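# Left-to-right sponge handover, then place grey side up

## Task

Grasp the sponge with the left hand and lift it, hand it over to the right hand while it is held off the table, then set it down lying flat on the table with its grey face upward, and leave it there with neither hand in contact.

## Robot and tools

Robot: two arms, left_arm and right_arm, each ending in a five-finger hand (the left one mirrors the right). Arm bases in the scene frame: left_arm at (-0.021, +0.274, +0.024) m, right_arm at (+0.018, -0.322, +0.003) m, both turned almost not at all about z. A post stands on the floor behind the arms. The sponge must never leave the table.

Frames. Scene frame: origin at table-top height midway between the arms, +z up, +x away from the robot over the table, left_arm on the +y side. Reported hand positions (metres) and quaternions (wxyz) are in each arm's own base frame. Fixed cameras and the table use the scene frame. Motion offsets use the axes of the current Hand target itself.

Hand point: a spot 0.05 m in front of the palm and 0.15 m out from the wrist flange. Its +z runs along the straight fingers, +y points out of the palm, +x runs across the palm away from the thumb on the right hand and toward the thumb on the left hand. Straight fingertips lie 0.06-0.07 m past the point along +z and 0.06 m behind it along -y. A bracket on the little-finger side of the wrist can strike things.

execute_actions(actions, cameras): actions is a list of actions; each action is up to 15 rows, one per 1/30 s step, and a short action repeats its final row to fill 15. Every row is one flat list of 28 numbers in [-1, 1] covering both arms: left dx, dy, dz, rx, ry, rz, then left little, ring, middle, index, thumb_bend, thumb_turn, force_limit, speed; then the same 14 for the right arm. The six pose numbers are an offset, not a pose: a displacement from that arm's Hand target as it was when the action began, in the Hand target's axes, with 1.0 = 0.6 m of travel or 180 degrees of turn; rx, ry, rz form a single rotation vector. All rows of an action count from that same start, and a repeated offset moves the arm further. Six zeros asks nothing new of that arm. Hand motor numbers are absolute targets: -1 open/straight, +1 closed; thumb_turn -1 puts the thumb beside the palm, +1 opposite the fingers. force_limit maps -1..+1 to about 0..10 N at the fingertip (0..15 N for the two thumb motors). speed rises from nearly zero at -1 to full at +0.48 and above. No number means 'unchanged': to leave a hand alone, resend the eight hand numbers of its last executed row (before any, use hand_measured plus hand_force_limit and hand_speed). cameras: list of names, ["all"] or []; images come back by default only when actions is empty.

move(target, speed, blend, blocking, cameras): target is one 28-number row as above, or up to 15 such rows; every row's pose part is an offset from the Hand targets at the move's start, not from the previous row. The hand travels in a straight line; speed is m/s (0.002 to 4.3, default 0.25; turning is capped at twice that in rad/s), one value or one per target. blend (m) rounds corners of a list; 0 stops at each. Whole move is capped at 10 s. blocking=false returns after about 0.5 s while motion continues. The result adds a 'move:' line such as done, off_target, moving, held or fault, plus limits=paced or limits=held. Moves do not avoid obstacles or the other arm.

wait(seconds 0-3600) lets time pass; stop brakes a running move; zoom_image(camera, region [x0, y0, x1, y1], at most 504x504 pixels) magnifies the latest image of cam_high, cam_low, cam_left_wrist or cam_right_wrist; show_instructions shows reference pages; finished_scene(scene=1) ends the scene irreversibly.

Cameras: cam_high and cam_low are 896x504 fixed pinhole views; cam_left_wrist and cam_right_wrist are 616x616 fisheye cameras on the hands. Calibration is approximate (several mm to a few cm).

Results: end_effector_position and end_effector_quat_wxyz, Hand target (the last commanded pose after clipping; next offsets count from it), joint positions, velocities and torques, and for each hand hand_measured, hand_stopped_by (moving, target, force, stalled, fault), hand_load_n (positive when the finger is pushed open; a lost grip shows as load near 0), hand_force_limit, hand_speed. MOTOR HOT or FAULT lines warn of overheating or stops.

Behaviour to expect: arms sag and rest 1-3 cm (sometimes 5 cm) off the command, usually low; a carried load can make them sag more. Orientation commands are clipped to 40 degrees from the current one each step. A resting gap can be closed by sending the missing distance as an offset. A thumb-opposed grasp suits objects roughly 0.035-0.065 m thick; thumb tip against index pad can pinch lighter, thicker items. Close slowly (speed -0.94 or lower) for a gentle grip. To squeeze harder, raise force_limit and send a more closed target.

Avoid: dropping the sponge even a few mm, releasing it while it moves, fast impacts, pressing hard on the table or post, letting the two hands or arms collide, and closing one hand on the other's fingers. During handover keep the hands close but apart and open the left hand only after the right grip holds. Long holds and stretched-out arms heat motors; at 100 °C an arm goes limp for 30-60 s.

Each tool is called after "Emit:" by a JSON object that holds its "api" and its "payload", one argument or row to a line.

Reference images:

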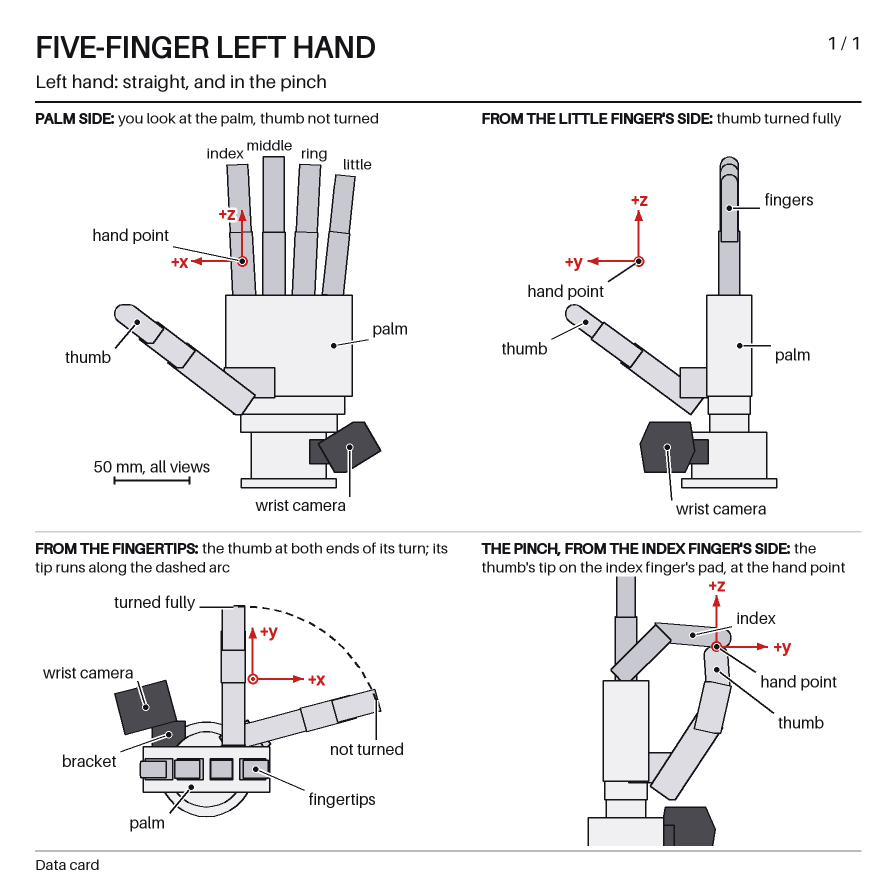

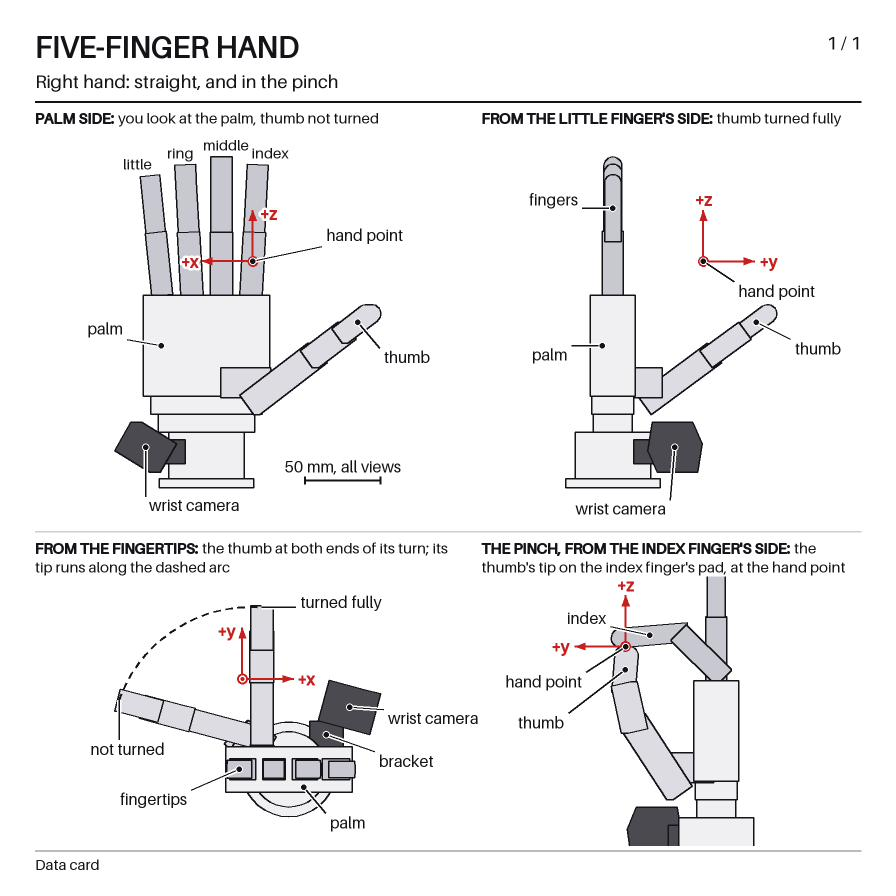

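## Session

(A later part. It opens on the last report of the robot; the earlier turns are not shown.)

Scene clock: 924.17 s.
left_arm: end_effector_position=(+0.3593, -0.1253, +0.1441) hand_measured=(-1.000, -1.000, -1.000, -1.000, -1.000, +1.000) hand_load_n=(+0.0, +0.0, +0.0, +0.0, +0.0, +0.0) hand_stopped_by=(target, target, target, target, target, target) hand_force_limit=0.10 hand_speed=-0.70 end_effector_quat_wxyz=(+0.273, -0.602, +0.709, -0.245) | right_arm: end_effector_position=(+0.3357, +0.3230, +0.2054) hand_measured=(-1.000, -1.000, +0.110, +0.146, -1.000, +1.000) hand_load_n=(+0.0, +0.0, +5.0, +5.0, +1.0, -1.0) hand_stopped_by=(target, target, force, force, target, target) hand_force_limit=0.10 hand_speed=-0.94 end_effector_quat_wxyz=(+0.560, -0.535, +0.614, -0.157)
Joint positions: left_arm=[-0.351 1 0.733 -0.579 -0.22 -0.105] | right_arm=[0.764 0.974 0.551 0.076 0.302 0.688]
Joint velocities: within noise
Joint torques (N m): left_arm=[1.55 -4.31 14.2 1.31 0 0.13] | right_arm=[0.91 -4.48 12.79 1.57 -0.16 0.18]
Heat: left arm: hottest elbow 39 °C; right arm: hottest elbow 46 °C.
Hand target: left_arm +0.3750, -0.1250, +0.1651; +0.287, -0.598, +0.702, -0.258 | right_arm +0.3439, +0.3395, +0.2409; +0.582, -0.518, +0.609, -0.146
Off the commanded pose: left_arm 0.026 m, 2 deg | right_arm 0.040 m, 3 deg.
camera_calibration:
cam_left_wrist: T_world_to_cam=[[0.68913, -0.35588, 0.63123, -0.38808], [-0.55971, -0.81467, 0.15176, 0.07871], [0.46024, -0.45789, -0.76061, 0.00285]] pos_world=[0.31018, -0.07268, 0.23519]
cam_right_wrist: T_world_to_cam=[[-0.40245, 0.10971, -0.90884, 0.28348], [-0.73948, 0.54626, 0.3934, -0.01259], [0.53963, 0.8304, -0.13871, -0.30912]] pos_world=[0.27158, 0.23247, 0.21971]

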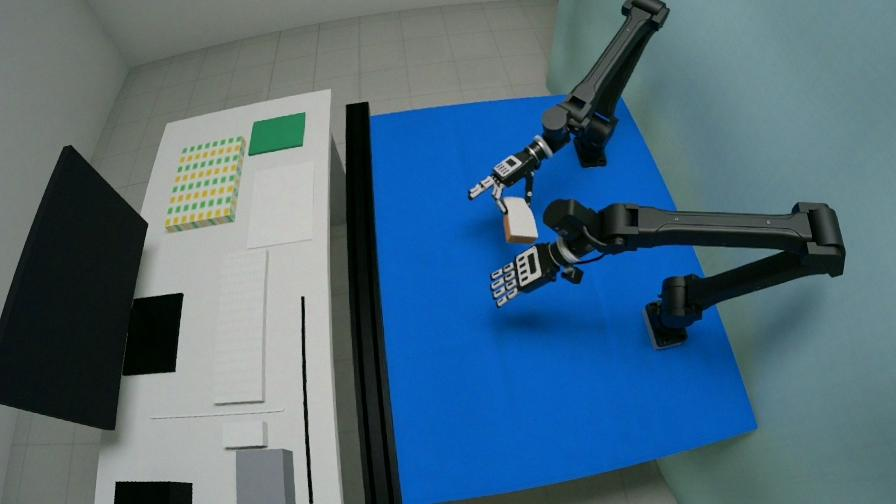

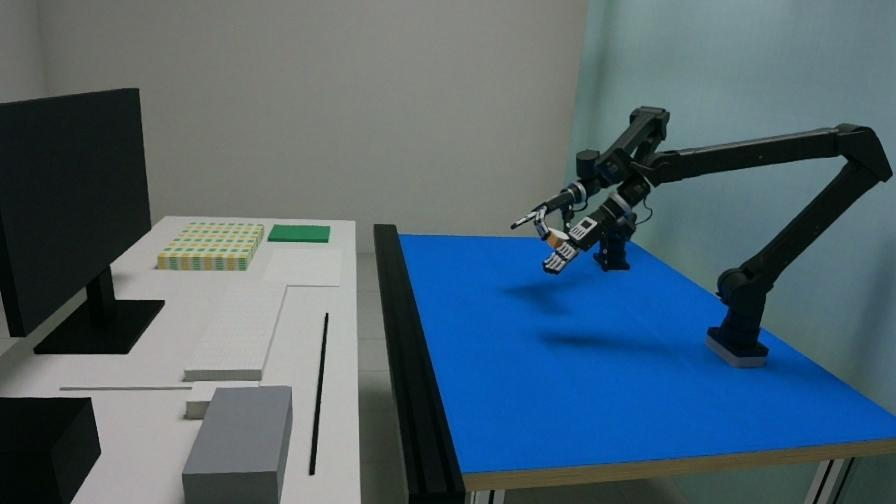

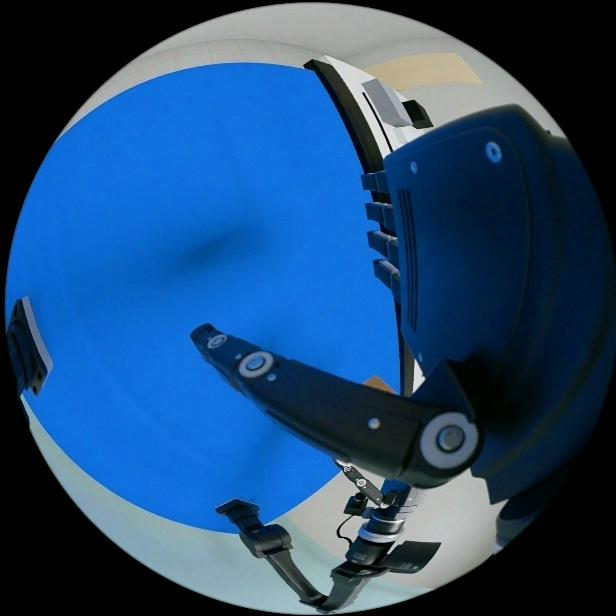

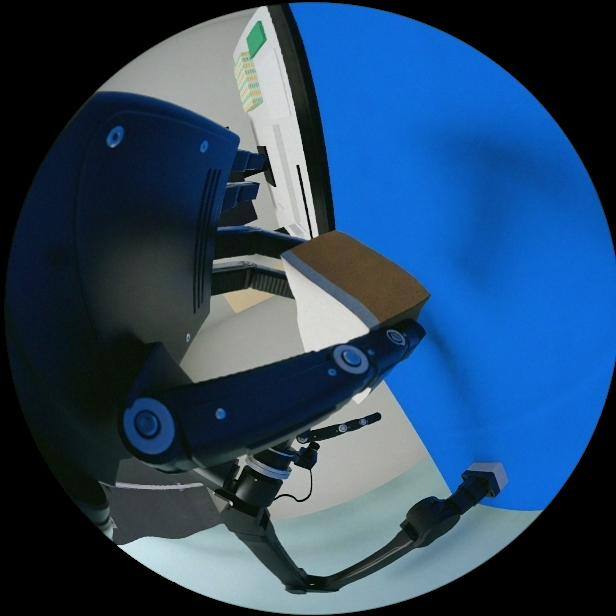

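Emit:
{"api": "move", "payload": {
  "target": [0,0,0,0,0,0,-1,-1,-1,-1,-1,1,0.1,-0.7,0.0668,-0.0351,-0.0354,-0.0729,0.0456,0.0182,1,-1,0.4,0.4,-1,1,0.1,-0.94],
  "speed": 0.08,
  "cameras": ["all"]
}}

Emit:
{"api": "zoom_image", "payload": {
  "camera": "cam_low",
  "region": [500, 180, 600, 280]
}}

Emit:
{"api": "zoom_image", "payload": {
  "camera": "cam_high",
  "region": [460, 130, 560, 230]
}}

Emit:
{"api": "zoom_image", "payload": {
  "camera": "cam_right_wrist",
  "region": [240, 200, 440, 400]
}}

Scene clock: 981.00 s.
left_arm: end_effector_position=(+0.3593, -0.1253, +0.1441) hand_measured=(-1.000, -1.000, -1.000, -1.000, -1.000, +1.000) hand_load_n=(+0.0, +0.0, +0.0, +0.0, +0.0, +0.0) hand_stopped_by=(target, target, target, target, target, target) hand_force_limit=0.10 hand_speed=-0.70 end_effector_quat_wxyz=(+0.273, -0.602, +0.709, -0.245) | right_arm: end_effector_position=(+0.3270, +0.2831, +0.1965) hand_measured=(+0.128, -1.000, +0.110, +0.146, -1.000, +1.000) hand_load_n=(+0.0, +0.0, +5.0, +5.0, +0.5, -0.5) hand_stopped_by=(moving, target, force, force, target, target) hand_force_limit=0.10 hand_speed=-0.94 end_effector_quat_wxyz=(+0.447, -0.577, +0.677, -0.096)
Joint positions: left_arm=[-0.351 1 0.733 -0.579 -0.22 -0.105] | right_arm=[0.612 0.943 0.677 -0.359 0.095 0.722]
Joint torques (N m): left_arm=[1.44 -4.31 14.26 1.31 -0.01 0.13] | right_arm=[0.09 -5.25 13.63 1.46 -0.18 0.2]
Heat: left arm: hottest elbow 39 °C; right arm: hottest elbow 46 °C.
Hand target: left_arm +0.3750, -0.1250, +0.1651; +0.287, -0.598, +0.702, -0.258 | right_arm +0.3440, +0.2895, +0.2409; +0.478, -0.552, +0.677, -0.095
Off the commanded pose: left_arm 0.026 m, 2 deg | right_arm 0.048 m, 5 deg.
move: moving (right_arm; no rest 5 s after the path's end)
cam_left_wrist: T_world_to_cam=[[0.68913, -0.35588, 0.63123, -0.38808], [-0.55971, -0.81467, 0.15176, 0.07871], [0.46024, -0.45789, -0.76061, 0.00285]] pos_world=[0.31018, -0.07268, 0.23519]
cam_right_wrist: T_world_to_cam=[[-0.64652, 0.03838, -0.76193, 0.34747], [-0.61241, 0.56946, 0.54833, -0.07223], [0.45493, 0.82112, -0.34466, -0.20166]] pos_world=[0.27215, 0.19338, 0.23484]

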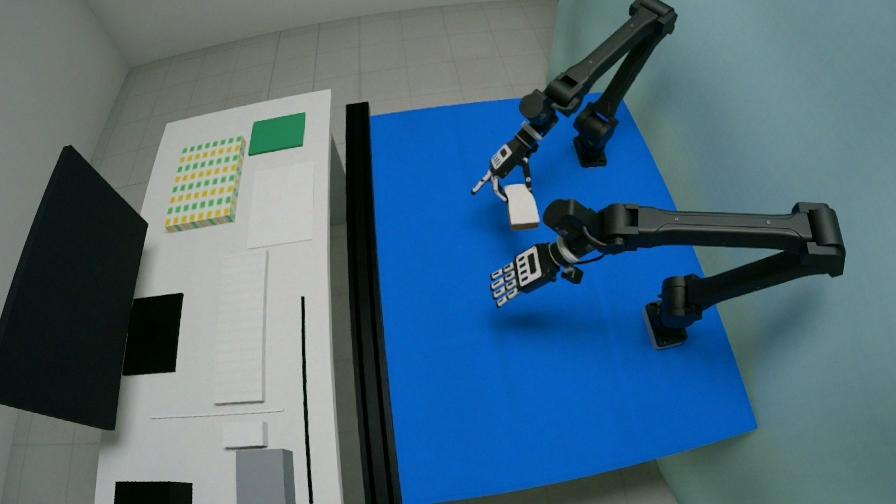

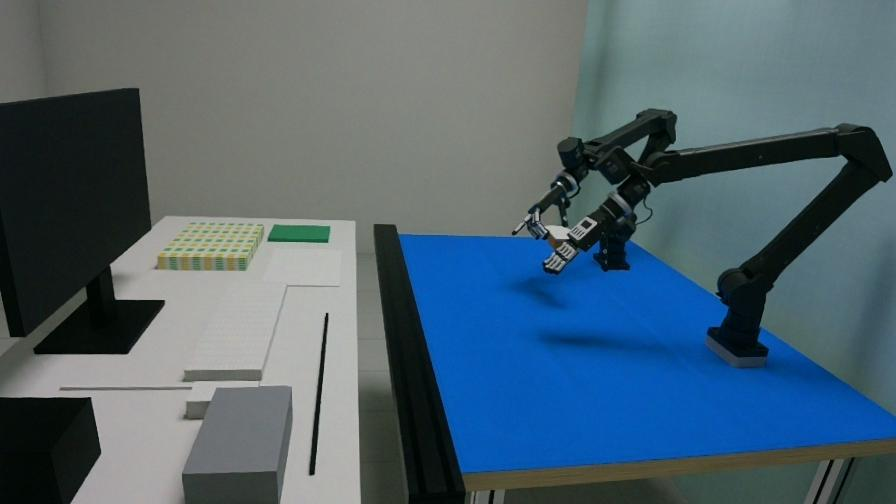

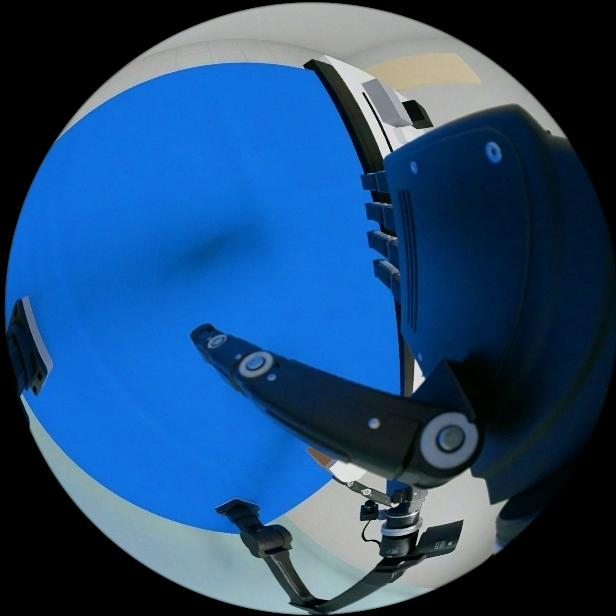

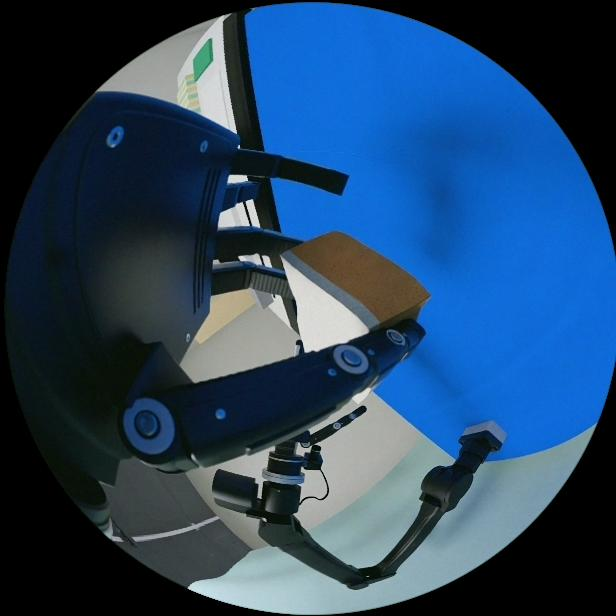

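Scaled by 5.040 from the camera's image (finer frame: 1280x720).

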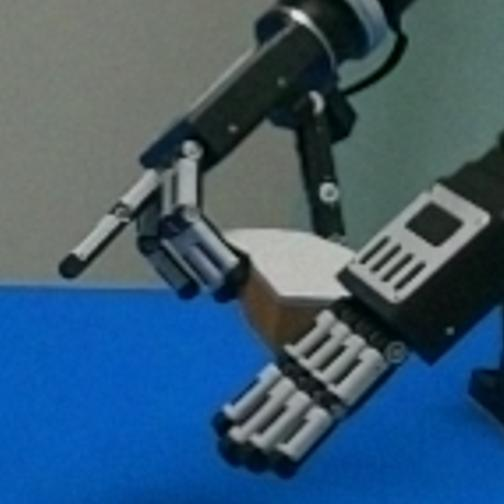

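Scaled by 5.040 from the camera's image (finer frame: 1280x720).

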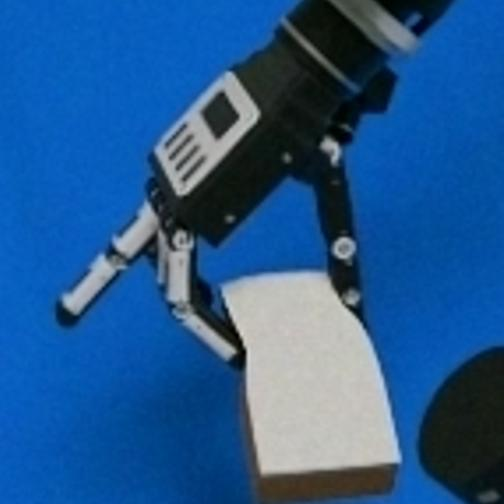

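Scaled by 2.520 from the camera's image (finer frame: 880x880).

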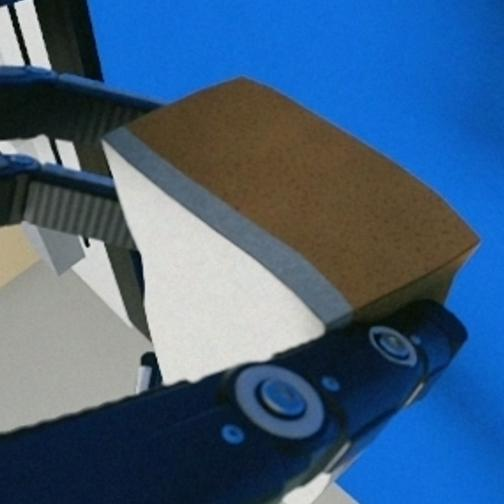

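Emit:
{"api": "move", "payload": {
  "target": [0,0,0,0,0,0,-1,-1,-1,-1,-1,1,0.1,-0.7,0.1275,0.1543,0.1236,0,0,0,1,-1,0.4,0.4,-1,1,0.1,-0.94],
  "speed": 0.08,
  "cameras": ["all"]
}}

Emit:
{"api": "zoom_image", "payload": {
  "camera": "cam_low",
  "region": [500, 180, 620, 300]
}}

Emit:
{"api": "zoom_image", "payload": {
  "camera": "cam_high",
  "region": [460, 130, 580, 250]
}}

Emit:
{"api": "zoom_image", "payload": {
  "camera": "cam_right_wrist",
  "region": [240, 200, 440, 400]
}}

Scene clock: 1022.97 s.
left_arm: end_effector_position=(+0.3593, -0.1253, +0.1441) hand_measured=(-1.000, -1.000, -1.000, -1.000, -1.000, +1.000) hand_load_n=(+0.0, +0.0, +0.0, +0.0, +0.0, +0.0) hand_stopped_by=(target, target, target, target, target, target) hand_force_limit=0.10 hand_speed=-0.70 end_effector_quat_wxyz=(+0.273, -0.602, +0.709, -0.245) | right_arm: end_effector_position=(+0.3368, +0.2900, +0.0942) hand_measured=(+1.000, -1.000, +0.110, +0.146, -1.000, +1.000) hand_load_n=(+0.0, +0.0, +5.0, +5.0, +1.0, -1.0) hand_stopped_by=(target, target, force, force, target, target) hand_force_limit=0.10 hand_speed=-0.94 end_effector_quat_wxyz=(+0.465, -0.570, +0.670, -0.097)
Joint positions: left_arm=[-0.351 1 0.733 -0.579 -0.22 -0.105] | right_arm=[0.612 1.15 0.476 0.091 0.095 0.722]
Joint torques (N m): left_arm=[1.55 -4.37 14.19 1.29 0 0.13] | right_arm=[-0.38 -5.6 6.46 3.17 -0.23 0.24]
Heat: left arm: hottest elbow 40 °C; right arm: hottest elbow 44 °C.
Hand target: left_arm +0.3750, -0.1250, +0.1651; +0.287, -0.598, +0.702, -0.258 | right_arm +0.3441, +0.2893, +0.0998; +0.478, -0.552, +0.677, -0.095
Off the commanded pose: left_arm 0.026 m, 2 deg | right_arm 0.009 m, 3 deg.
move: off_target (right_arm)
cam_left_wrist: T_world_to_cam=[[0.68913, -0.35588, 0.63123, -0.38808], [-0.55971, -0.81467, 0.15176, 0.07871], [0.46024, -0.45789, -0.76061, 0.00285]] pos_world=[0.31018, -0.07268, 0.23519]
cam_right_wrist: T_world_to_cam=[[-0.62034, 0.05674, -0.78228, 0.26337], [-0.6309, 0.55648, 0.54065, -0.0033], [0.466, 0.82892, -0.30941, -0.25635]] pos_world=[0.28076, 0.19939, 0.1285]

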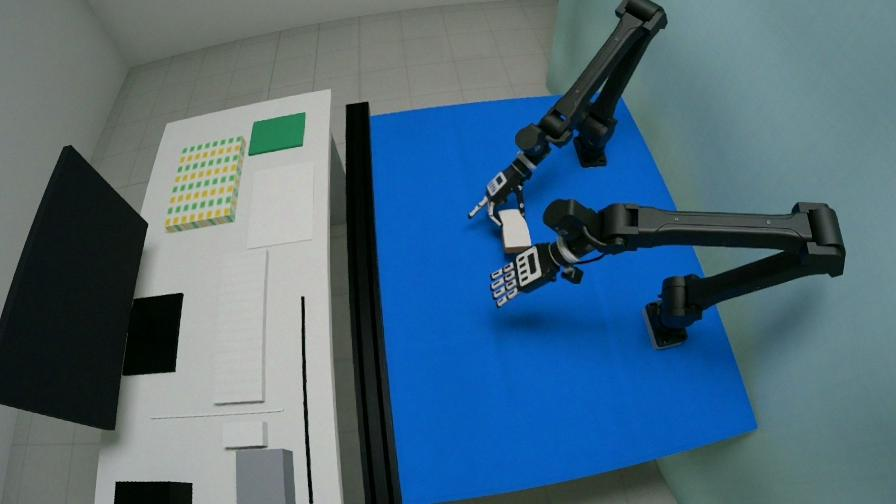

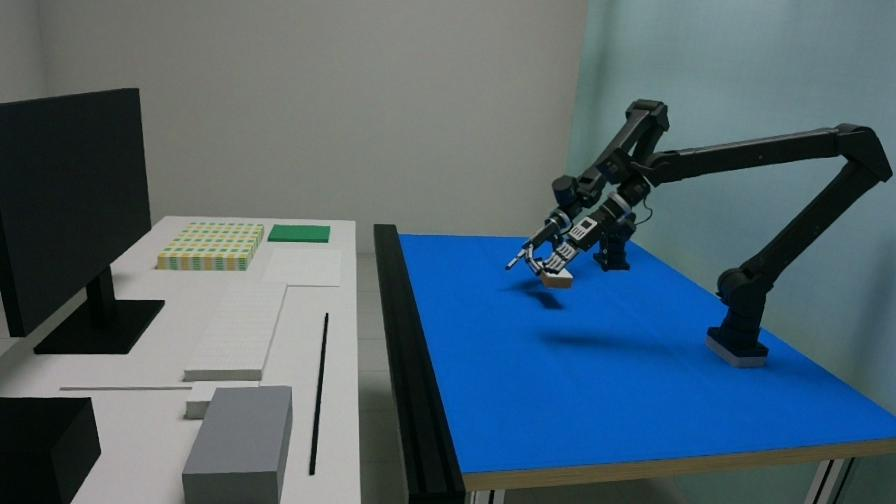

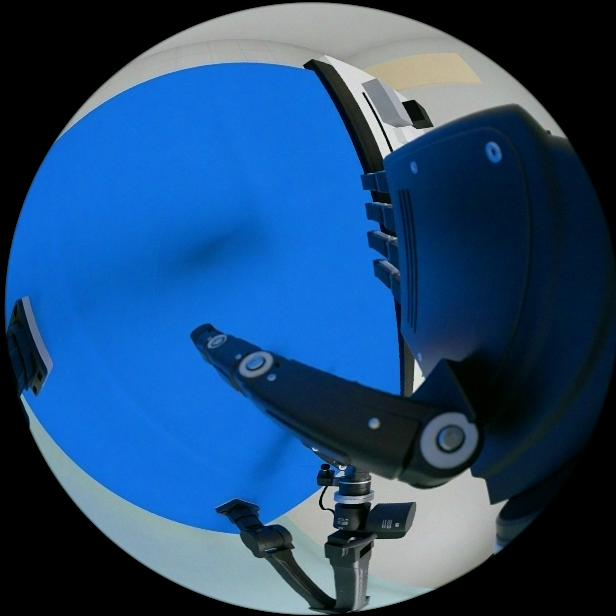

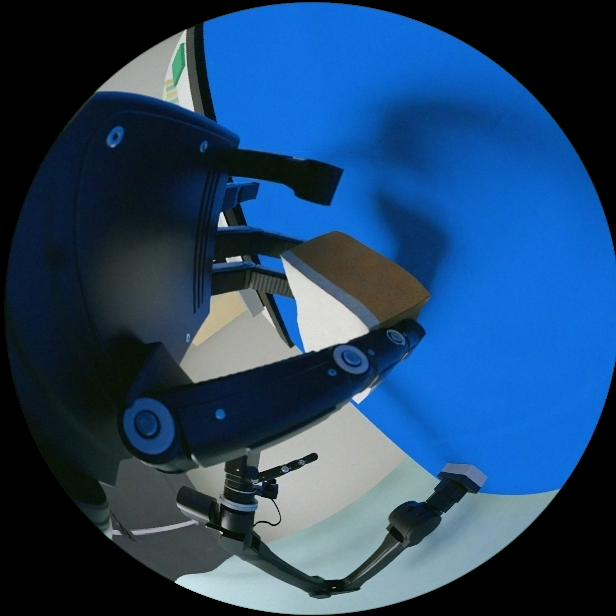

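Scaled by 4.200 from the camera's image (finer frame: 1280x720).

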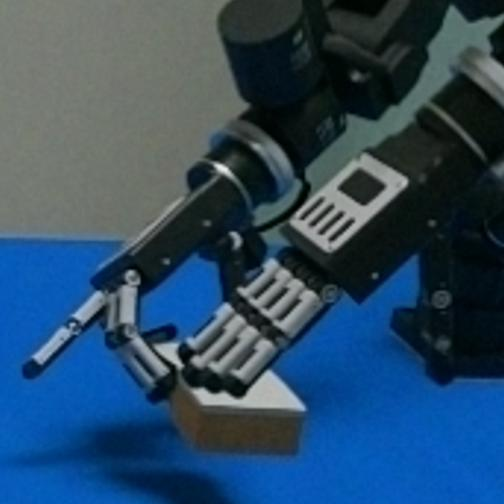

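Scaled by 4.200 from the camera's image (finer frame: 1280x720).

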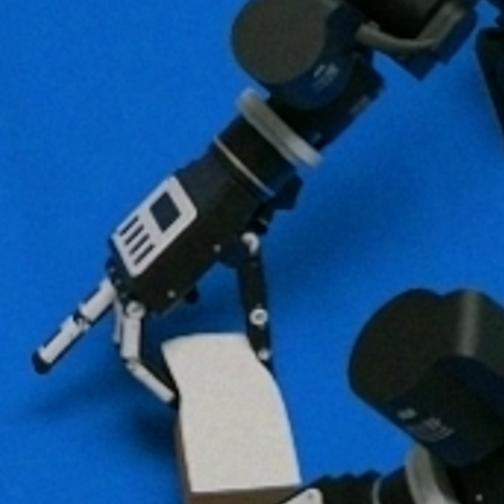

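Scaled by 2.520 from the camera's image (finer frame: 880x880).

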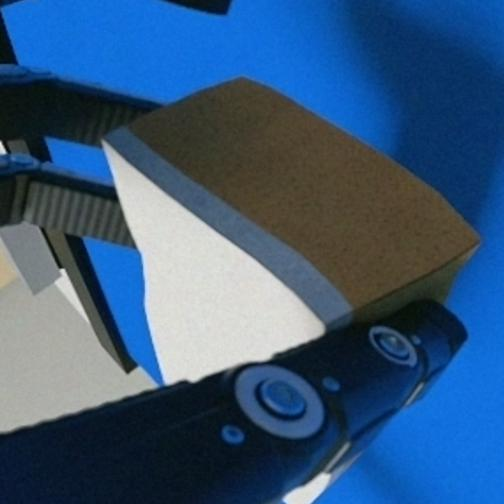

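Emit:
{"api": "move", "payload": {
  "target": [0,0,0,0,0,0,-1,-1,-1,-1,-1,1,0.1,-0.7,0.0407,0.0492,0.0395,0,0,0,1,-1,0.4,0.4,-1,1,0.1,-0.94],
  "speed": 0.05,
  "cameras": ["all"]
}}

Emit:
{"api": "zoom_image", "payload": {
  "camera": "cam_low",
  "region": [500, 200, 620, 320]
}}

Emit:
{"api": "zoom_image", "payload": {
  "camera": "cam_high",
  "region": [460, 130, 580, 250]
}}

Emit:
{"api": "zoom_image", "payload": {
  "camera": "cam_right_wrist",
  "region": [240, 130, 480, 370]
}}

Scene clock: 1047.83 s.
left_arm: end_effector_position=(+0.3593, -0.1253, +0.1441) hand_measured=(-1.000, -1.000, -1.000, -1.000, -1.000, +1.000) hand_load_n=(+0.0, +0.0, +0.0, +0.0, +0.0, +0.0) hand_stopped_by=(target, target, target, target, target, target) hand_force_limit=0.10 hand_speed=-0.70 end_effector_quat_wxyz=(+0.273, -0.602, +0.709, -0.245) | right_arm: end_effector_position=(+0.3370, +0.2901, +0.0491) hand_measured=(+1.000, -1.000, +0.110, +0.146, -1.000, +1.000) hand_load_n=(+0.0, +0.0, +5.5, +5.0, +1.0, -1.0) hand_stopped_by=(target, target, force, force, target, target) hand_force_limit=0.10 hand_speed=-0.94 end_effector_quat_wxyz=(+0.465, -0.570, +0.670, -0.097)
Joint positions: left_arm=[-0.351 1 0.733 -0.579 -0.22 -0.105] | right_arm=[0.612 1.292 0.418 0.29 0.095 0.722]
Joint torques (N m): left_arm=[1.55 -4.42 14.22 1.32 0 0.13] | right_arm=[-2.02 -6.53 5.49 3.14 -0.13 0.25]
Heat: left arm: hottest elbow 40 °C; right arm: hottest elbow 42 °C.
Hand target: left_arm +0.3750, -0.1250, +0.1651; +0.287, -0.598, +0.702, -0.258 | right_arm +0.3442, +0.2893, +0.0547; +0.478, -0.552, +0.677, -0.095
Off the commanded pose: left_arm 0.026 m, 2 deg | right_arm 0.009 m, 3 deg.
move: off_target (right_arm)
cam_left_wrist: T_world_to_cam=[[0.68913, -0.35588, 0.63123, -0.38808], [-0.55971, -0.81467, 0.15176, 0.07871], [0.46024, -0.45789, -0.76061, 0.00285]] pos_world=[0.31018, -0.07268, 0.23519]
cam_right_wrist: T_world_to_cam=[[-0.62034, 0.05674, -0.78228, 0.22821], [-0.6309, 0.55648, 0.54065, 0.0211], [0.466, 0.82892, -0.30941, -0.27056]] pos_world=[0.28096, 0.19959, 0.0834]

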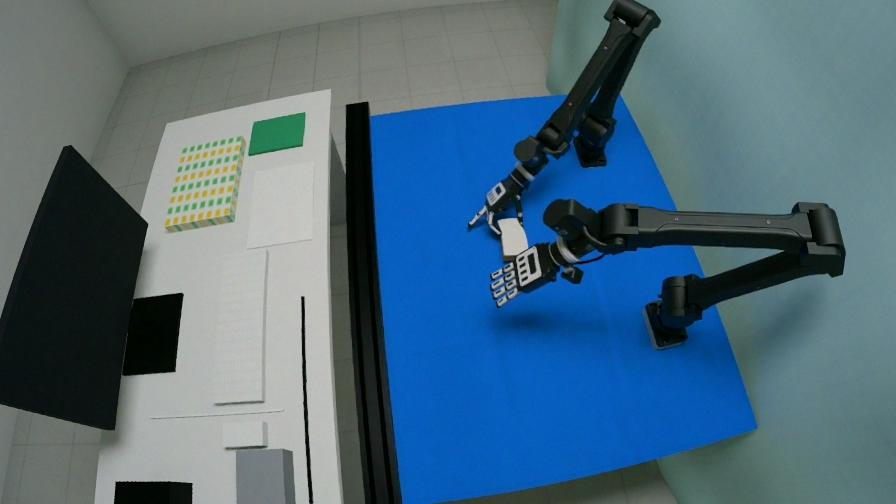

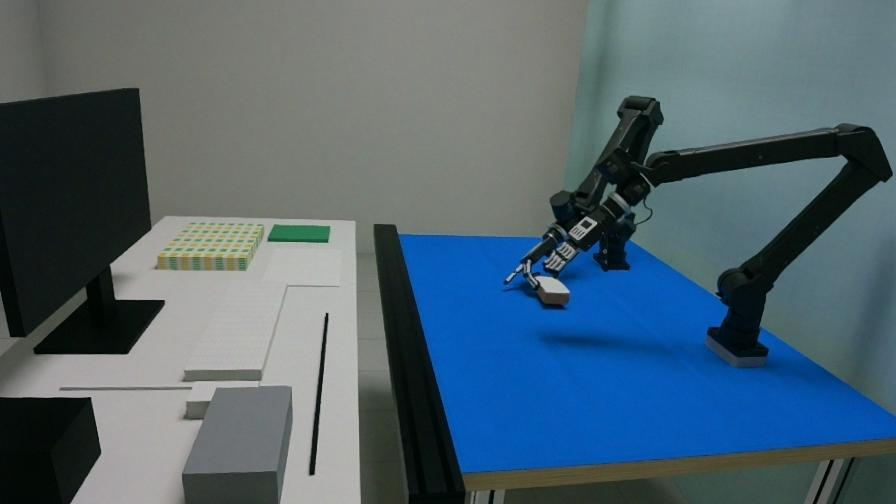

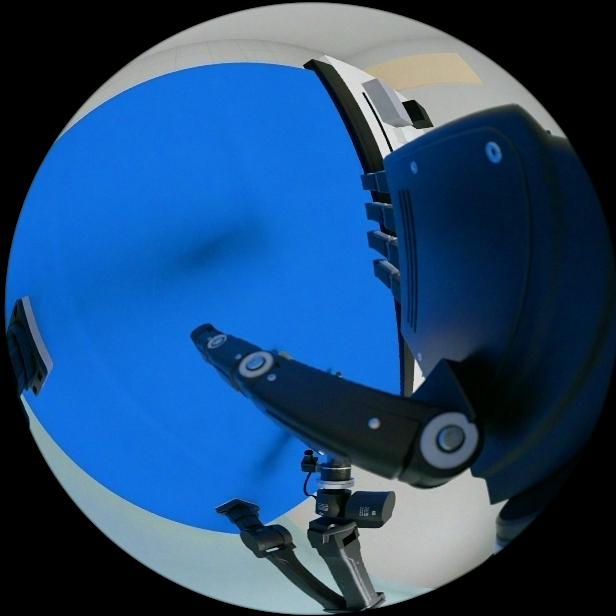

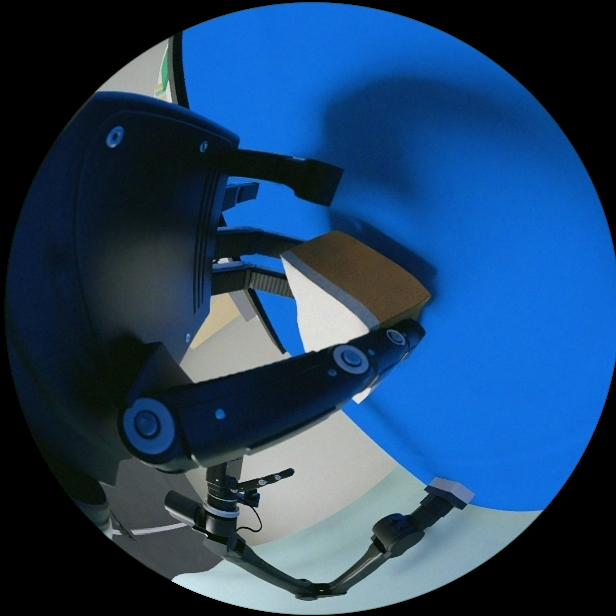

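Scaled by 4.200 from the camera's image (finer frame: 1280x720).

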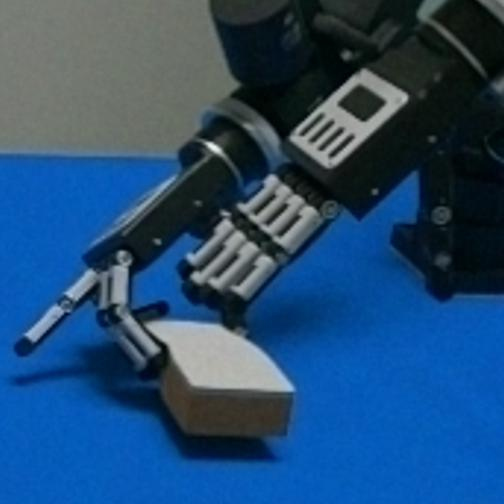

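Scaled by 4.200 from the camera's image (finer frame: 1280x720).

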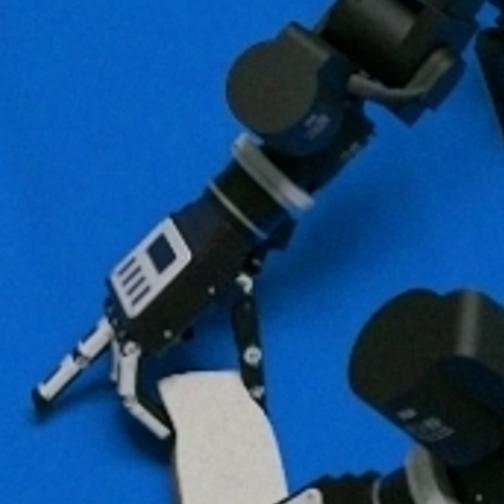

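Scaled by 2.100 from the camera's image (finer frame: 880x880).

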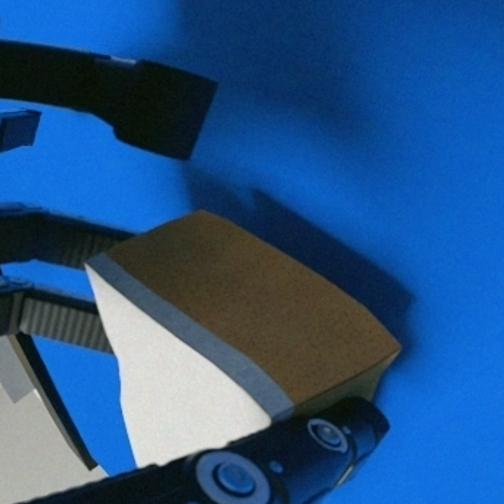

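Emit:
{"api": "move", "payload": {
  "target": [0,0,0,0,0,0,-1,-1,-1,-1,-1,1,0.1,-0.7,0.0090,0.0109,0.0088,0,0,0,1,-1,0.4,0.4,-1,1,0.1,-0.94],
  "speed": 0.03,
  "cameras": ["cam_low","cam_right_wrist"]
}}

Emit:
{"api": "zoom_image", "payload": {
  "camera": "cam_low",
  "region": [500, 200, 620, 320]
}}

Emit:
{"api": "zoom_image", "payload": {
  "camera": "cam_right_wrist",
  "region": [240, 130, 480, 370]
}}

Scene clock: 1061.10 s.
left_arm: end_effector_position=(+0.3593, -0.1253, +0.1441) hand_measured=(-1.000, -1.000, -1.000, -1.000, -1.000, +1.000) hand_load_n=(+0.0, -0.5, +0.0, +0.0, +0.0, +0.0) hand_stopped_by=(target, target, target, target, target, target) hand_force_limit=0.10 hand_speed=-0.70 end_effector_quat_wxyz=(+0.273, -0.602, +0.709, -0.245) | right_arm: end_effector_position=(+0.3370, +0.2901, +0.0390) hand_measured=(+1.000, -1.000, +0.110, +0.146, -1.000, +1.000) hand_load_n=(+0.0, +0.0, +5.0, +4.5, +1.0, -1.0) hand_stopped_by=(target, target, force, force, target, target) hand_force_limit=0.10 hand_speed=-0.94 end_effector_quat_wxyz=(+0.465, -0.570, +0.670, -0.097)
Joint positions: left_arm=[-0.351 1 0.733 -0.579 -0.22 -0.105] | right_arm=[0.612 1.328 0.407 0.338 0.095 0.722]
Joint torques (N m): left_arm=[1.44 -4.37 14.2 1.29 -0.01 0.13] | right_arm=[-0.32 -6.36 5.27 3.17 -0.16 0.25]
Heat: left arm: hottest elbow 40 °C; right arm: hottest elbow 40 °C.
Hand target: left_arm +0.3750, -0.1250, +0.1651; +0.287, -0.598, +0.702, -0.258 | right_arm +0.3442, +0.2893, +0.0447; +0.478, -0.552, +0.677, -0.095
Off the commanded pose: left_arm 0.026 m, 2 deg | right_arm 0.009 m, 3 deg.
move: off_target (right_arm)
cam_right_wrist: T_world_to_cam=[[-0.62034, 0.05674, -0.78228, 0.22031], [-0.6309, 0.55648, 0.54065, 0.02656], [0.466, 0.82892, -0.30941, -0.27369]] pos_world=[0.28096, 0.19959, 0.0733]

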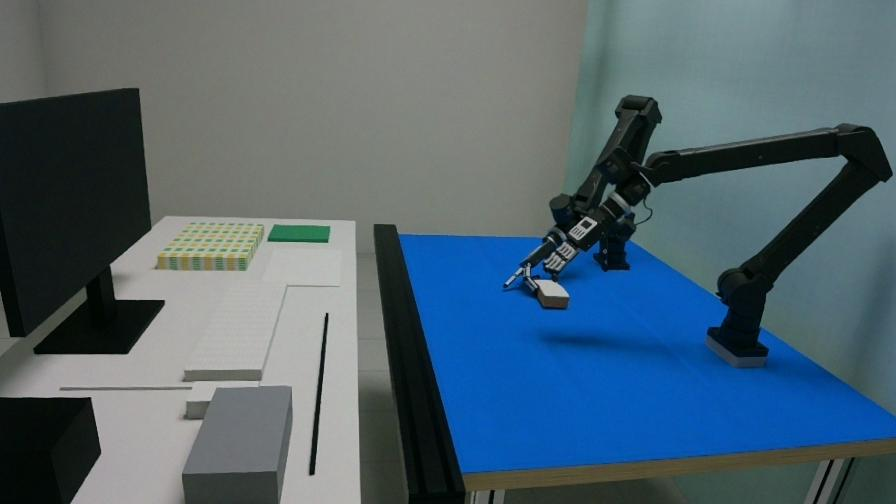

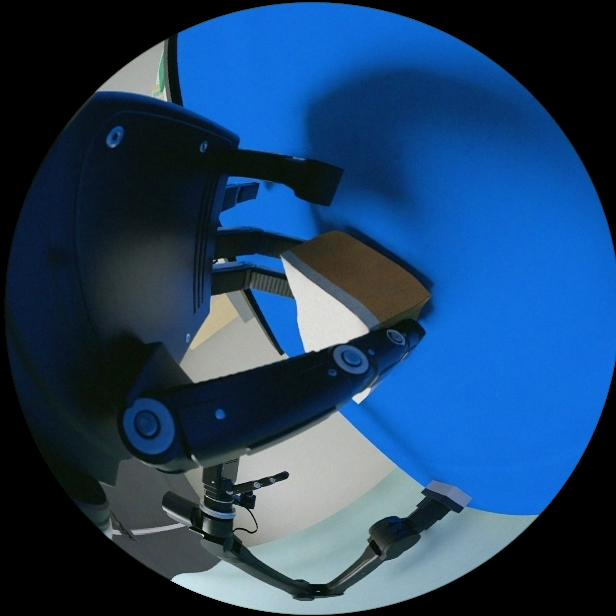

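Scaled by 4.200 from the camera's image (finer frame: 1280x720).

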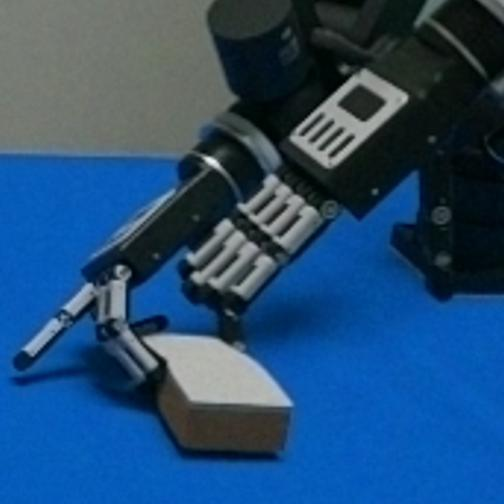

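Scaled by 2.100 from the camera's image (finer frame: 880x880).

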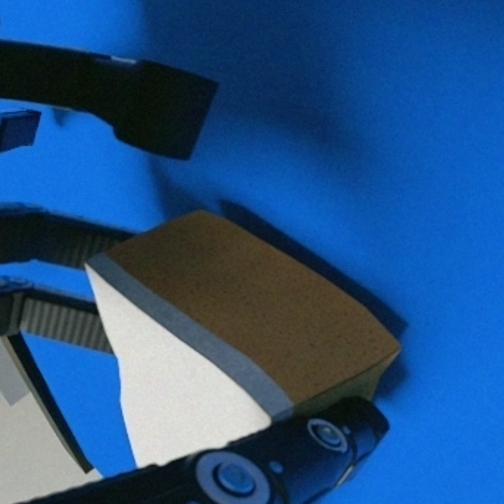

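Emit:
{"api": "move", "payload": {
  "target": [0,0,0,0,0,0,-1,-1,-1,-1,-1,1,0.1,-0.7,0.0045,0.0055,0.0044,0,0,0,1,-1,0.4,0.4,-1,1,0.1,-0.94],
  "speed": 0.02,
  "cameras": ["cam_low","cam_right_wrist"]
}}

Emit:
{"api": "zoom_image", "payload": {
  "camera": "cam_low",
  "region": [500, 200, 620, 320]
}}

Emit:
{"api": "zoom_image", "payload": {
  "camera": "cam_right_wrist",
  "region": [240, 130, 480, 370]
}}

Scene clock: 1068.57 s.
left_arm: end_effector_position=(+0.3593, -0.1253, +0.1441) hand_measured=(-1.000, -1.000, -1.000, -1.000, -1.000, +1.000) hand_load_n=(+0.0, +0.0, +0.0, +0.0, +0.0, +0.0) hand_stopped_by=(target, target, target, target, target, target) hand_force_limit=0.10 hand_speed=-0.70 end_effector_quat_wxyz=(+0.273, -0.602, +0.709, -0.245) | right_arm: end_effector_position=(+0.3388, +0.2914, +0.0361) hand_measured=(+1.000, -1.000, +0.110, +0.146, -1.000, +1.000) hand_load_n=(+0.0, +0.0, +5.0, +4.5, +1.0, -1.0) hand_stopped_by=(target, target, force, force, target, target) hand_force_limit=0.10 hand_speed=-0.94 end_effector_quat_wxyz=(+0.467, -0.569, +0.669, -0.098)
Joint positions: left_arm=[-0.351 1 0.733 -0.579 -0.22 -0.105] | right_arm=[0.612 1.347 0.407 0.361 0.095 0.722]
Joint torques (N m): left_arm=[1.55 -4.37 14.23 1.29 0 0.13] | right_arm=[-0.97 -7 5.18 2.8 -0.21 0.29]
Heat: left arm: hottest elbow 40 °C; right arm: hottest elbow 39 °C.
Hand target: left_arm +0.3750, -0.1250, +0.1651; +0.287, -0.598, +0.702, -0.258 | right_arm +0.3442, +0.2893, +0.0397; +0.478, -0.552, +0.677, -0.095
Off the commanded pose: left_arm 0.026 m, 2 deg | right_arm 0.007 m, 2 deg.
move: done
cam_right_wrist: T_world_to_cam=[[-0.61742, 0.05878, -0.78444, 0.21764], [-0.63292, 0.55505, 0.53975, 0.02973], [0.46713, 0.82974, -0.30549, -0.27717]] pos_world=[0.28266, 0.20069, 0.07001]

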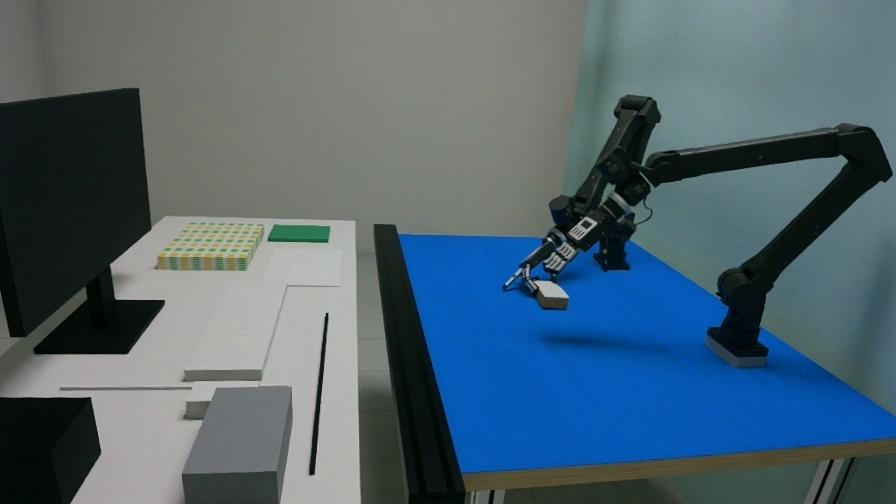

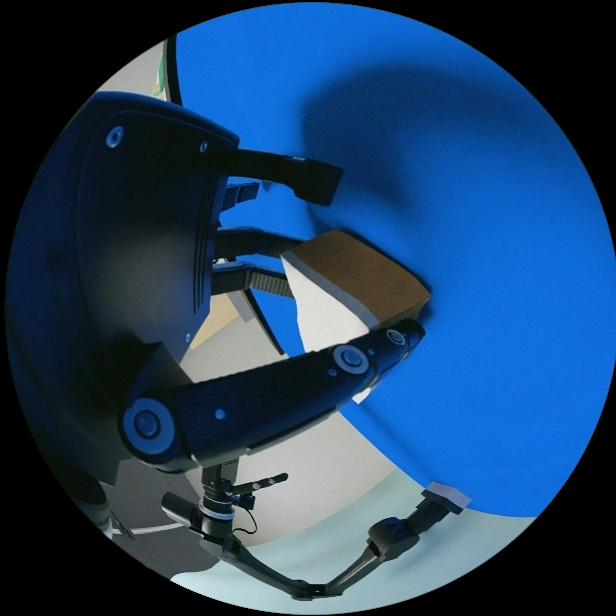

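Scaled by 4.200 from the camera's image (finer frame: 1280x720).

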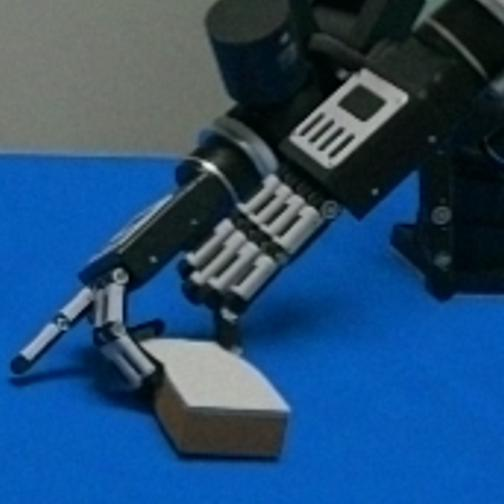

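Scaled by 2.100 from the camera's image (finer frame: 880x880).

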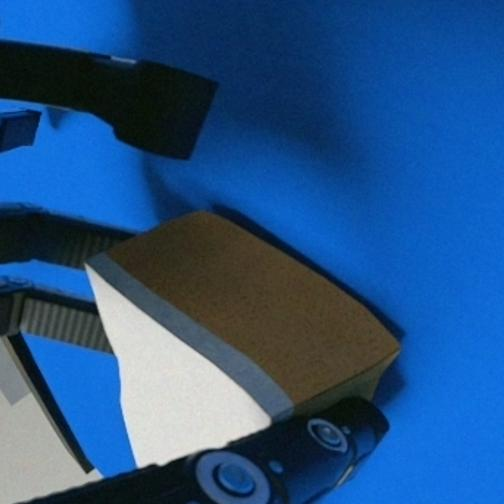

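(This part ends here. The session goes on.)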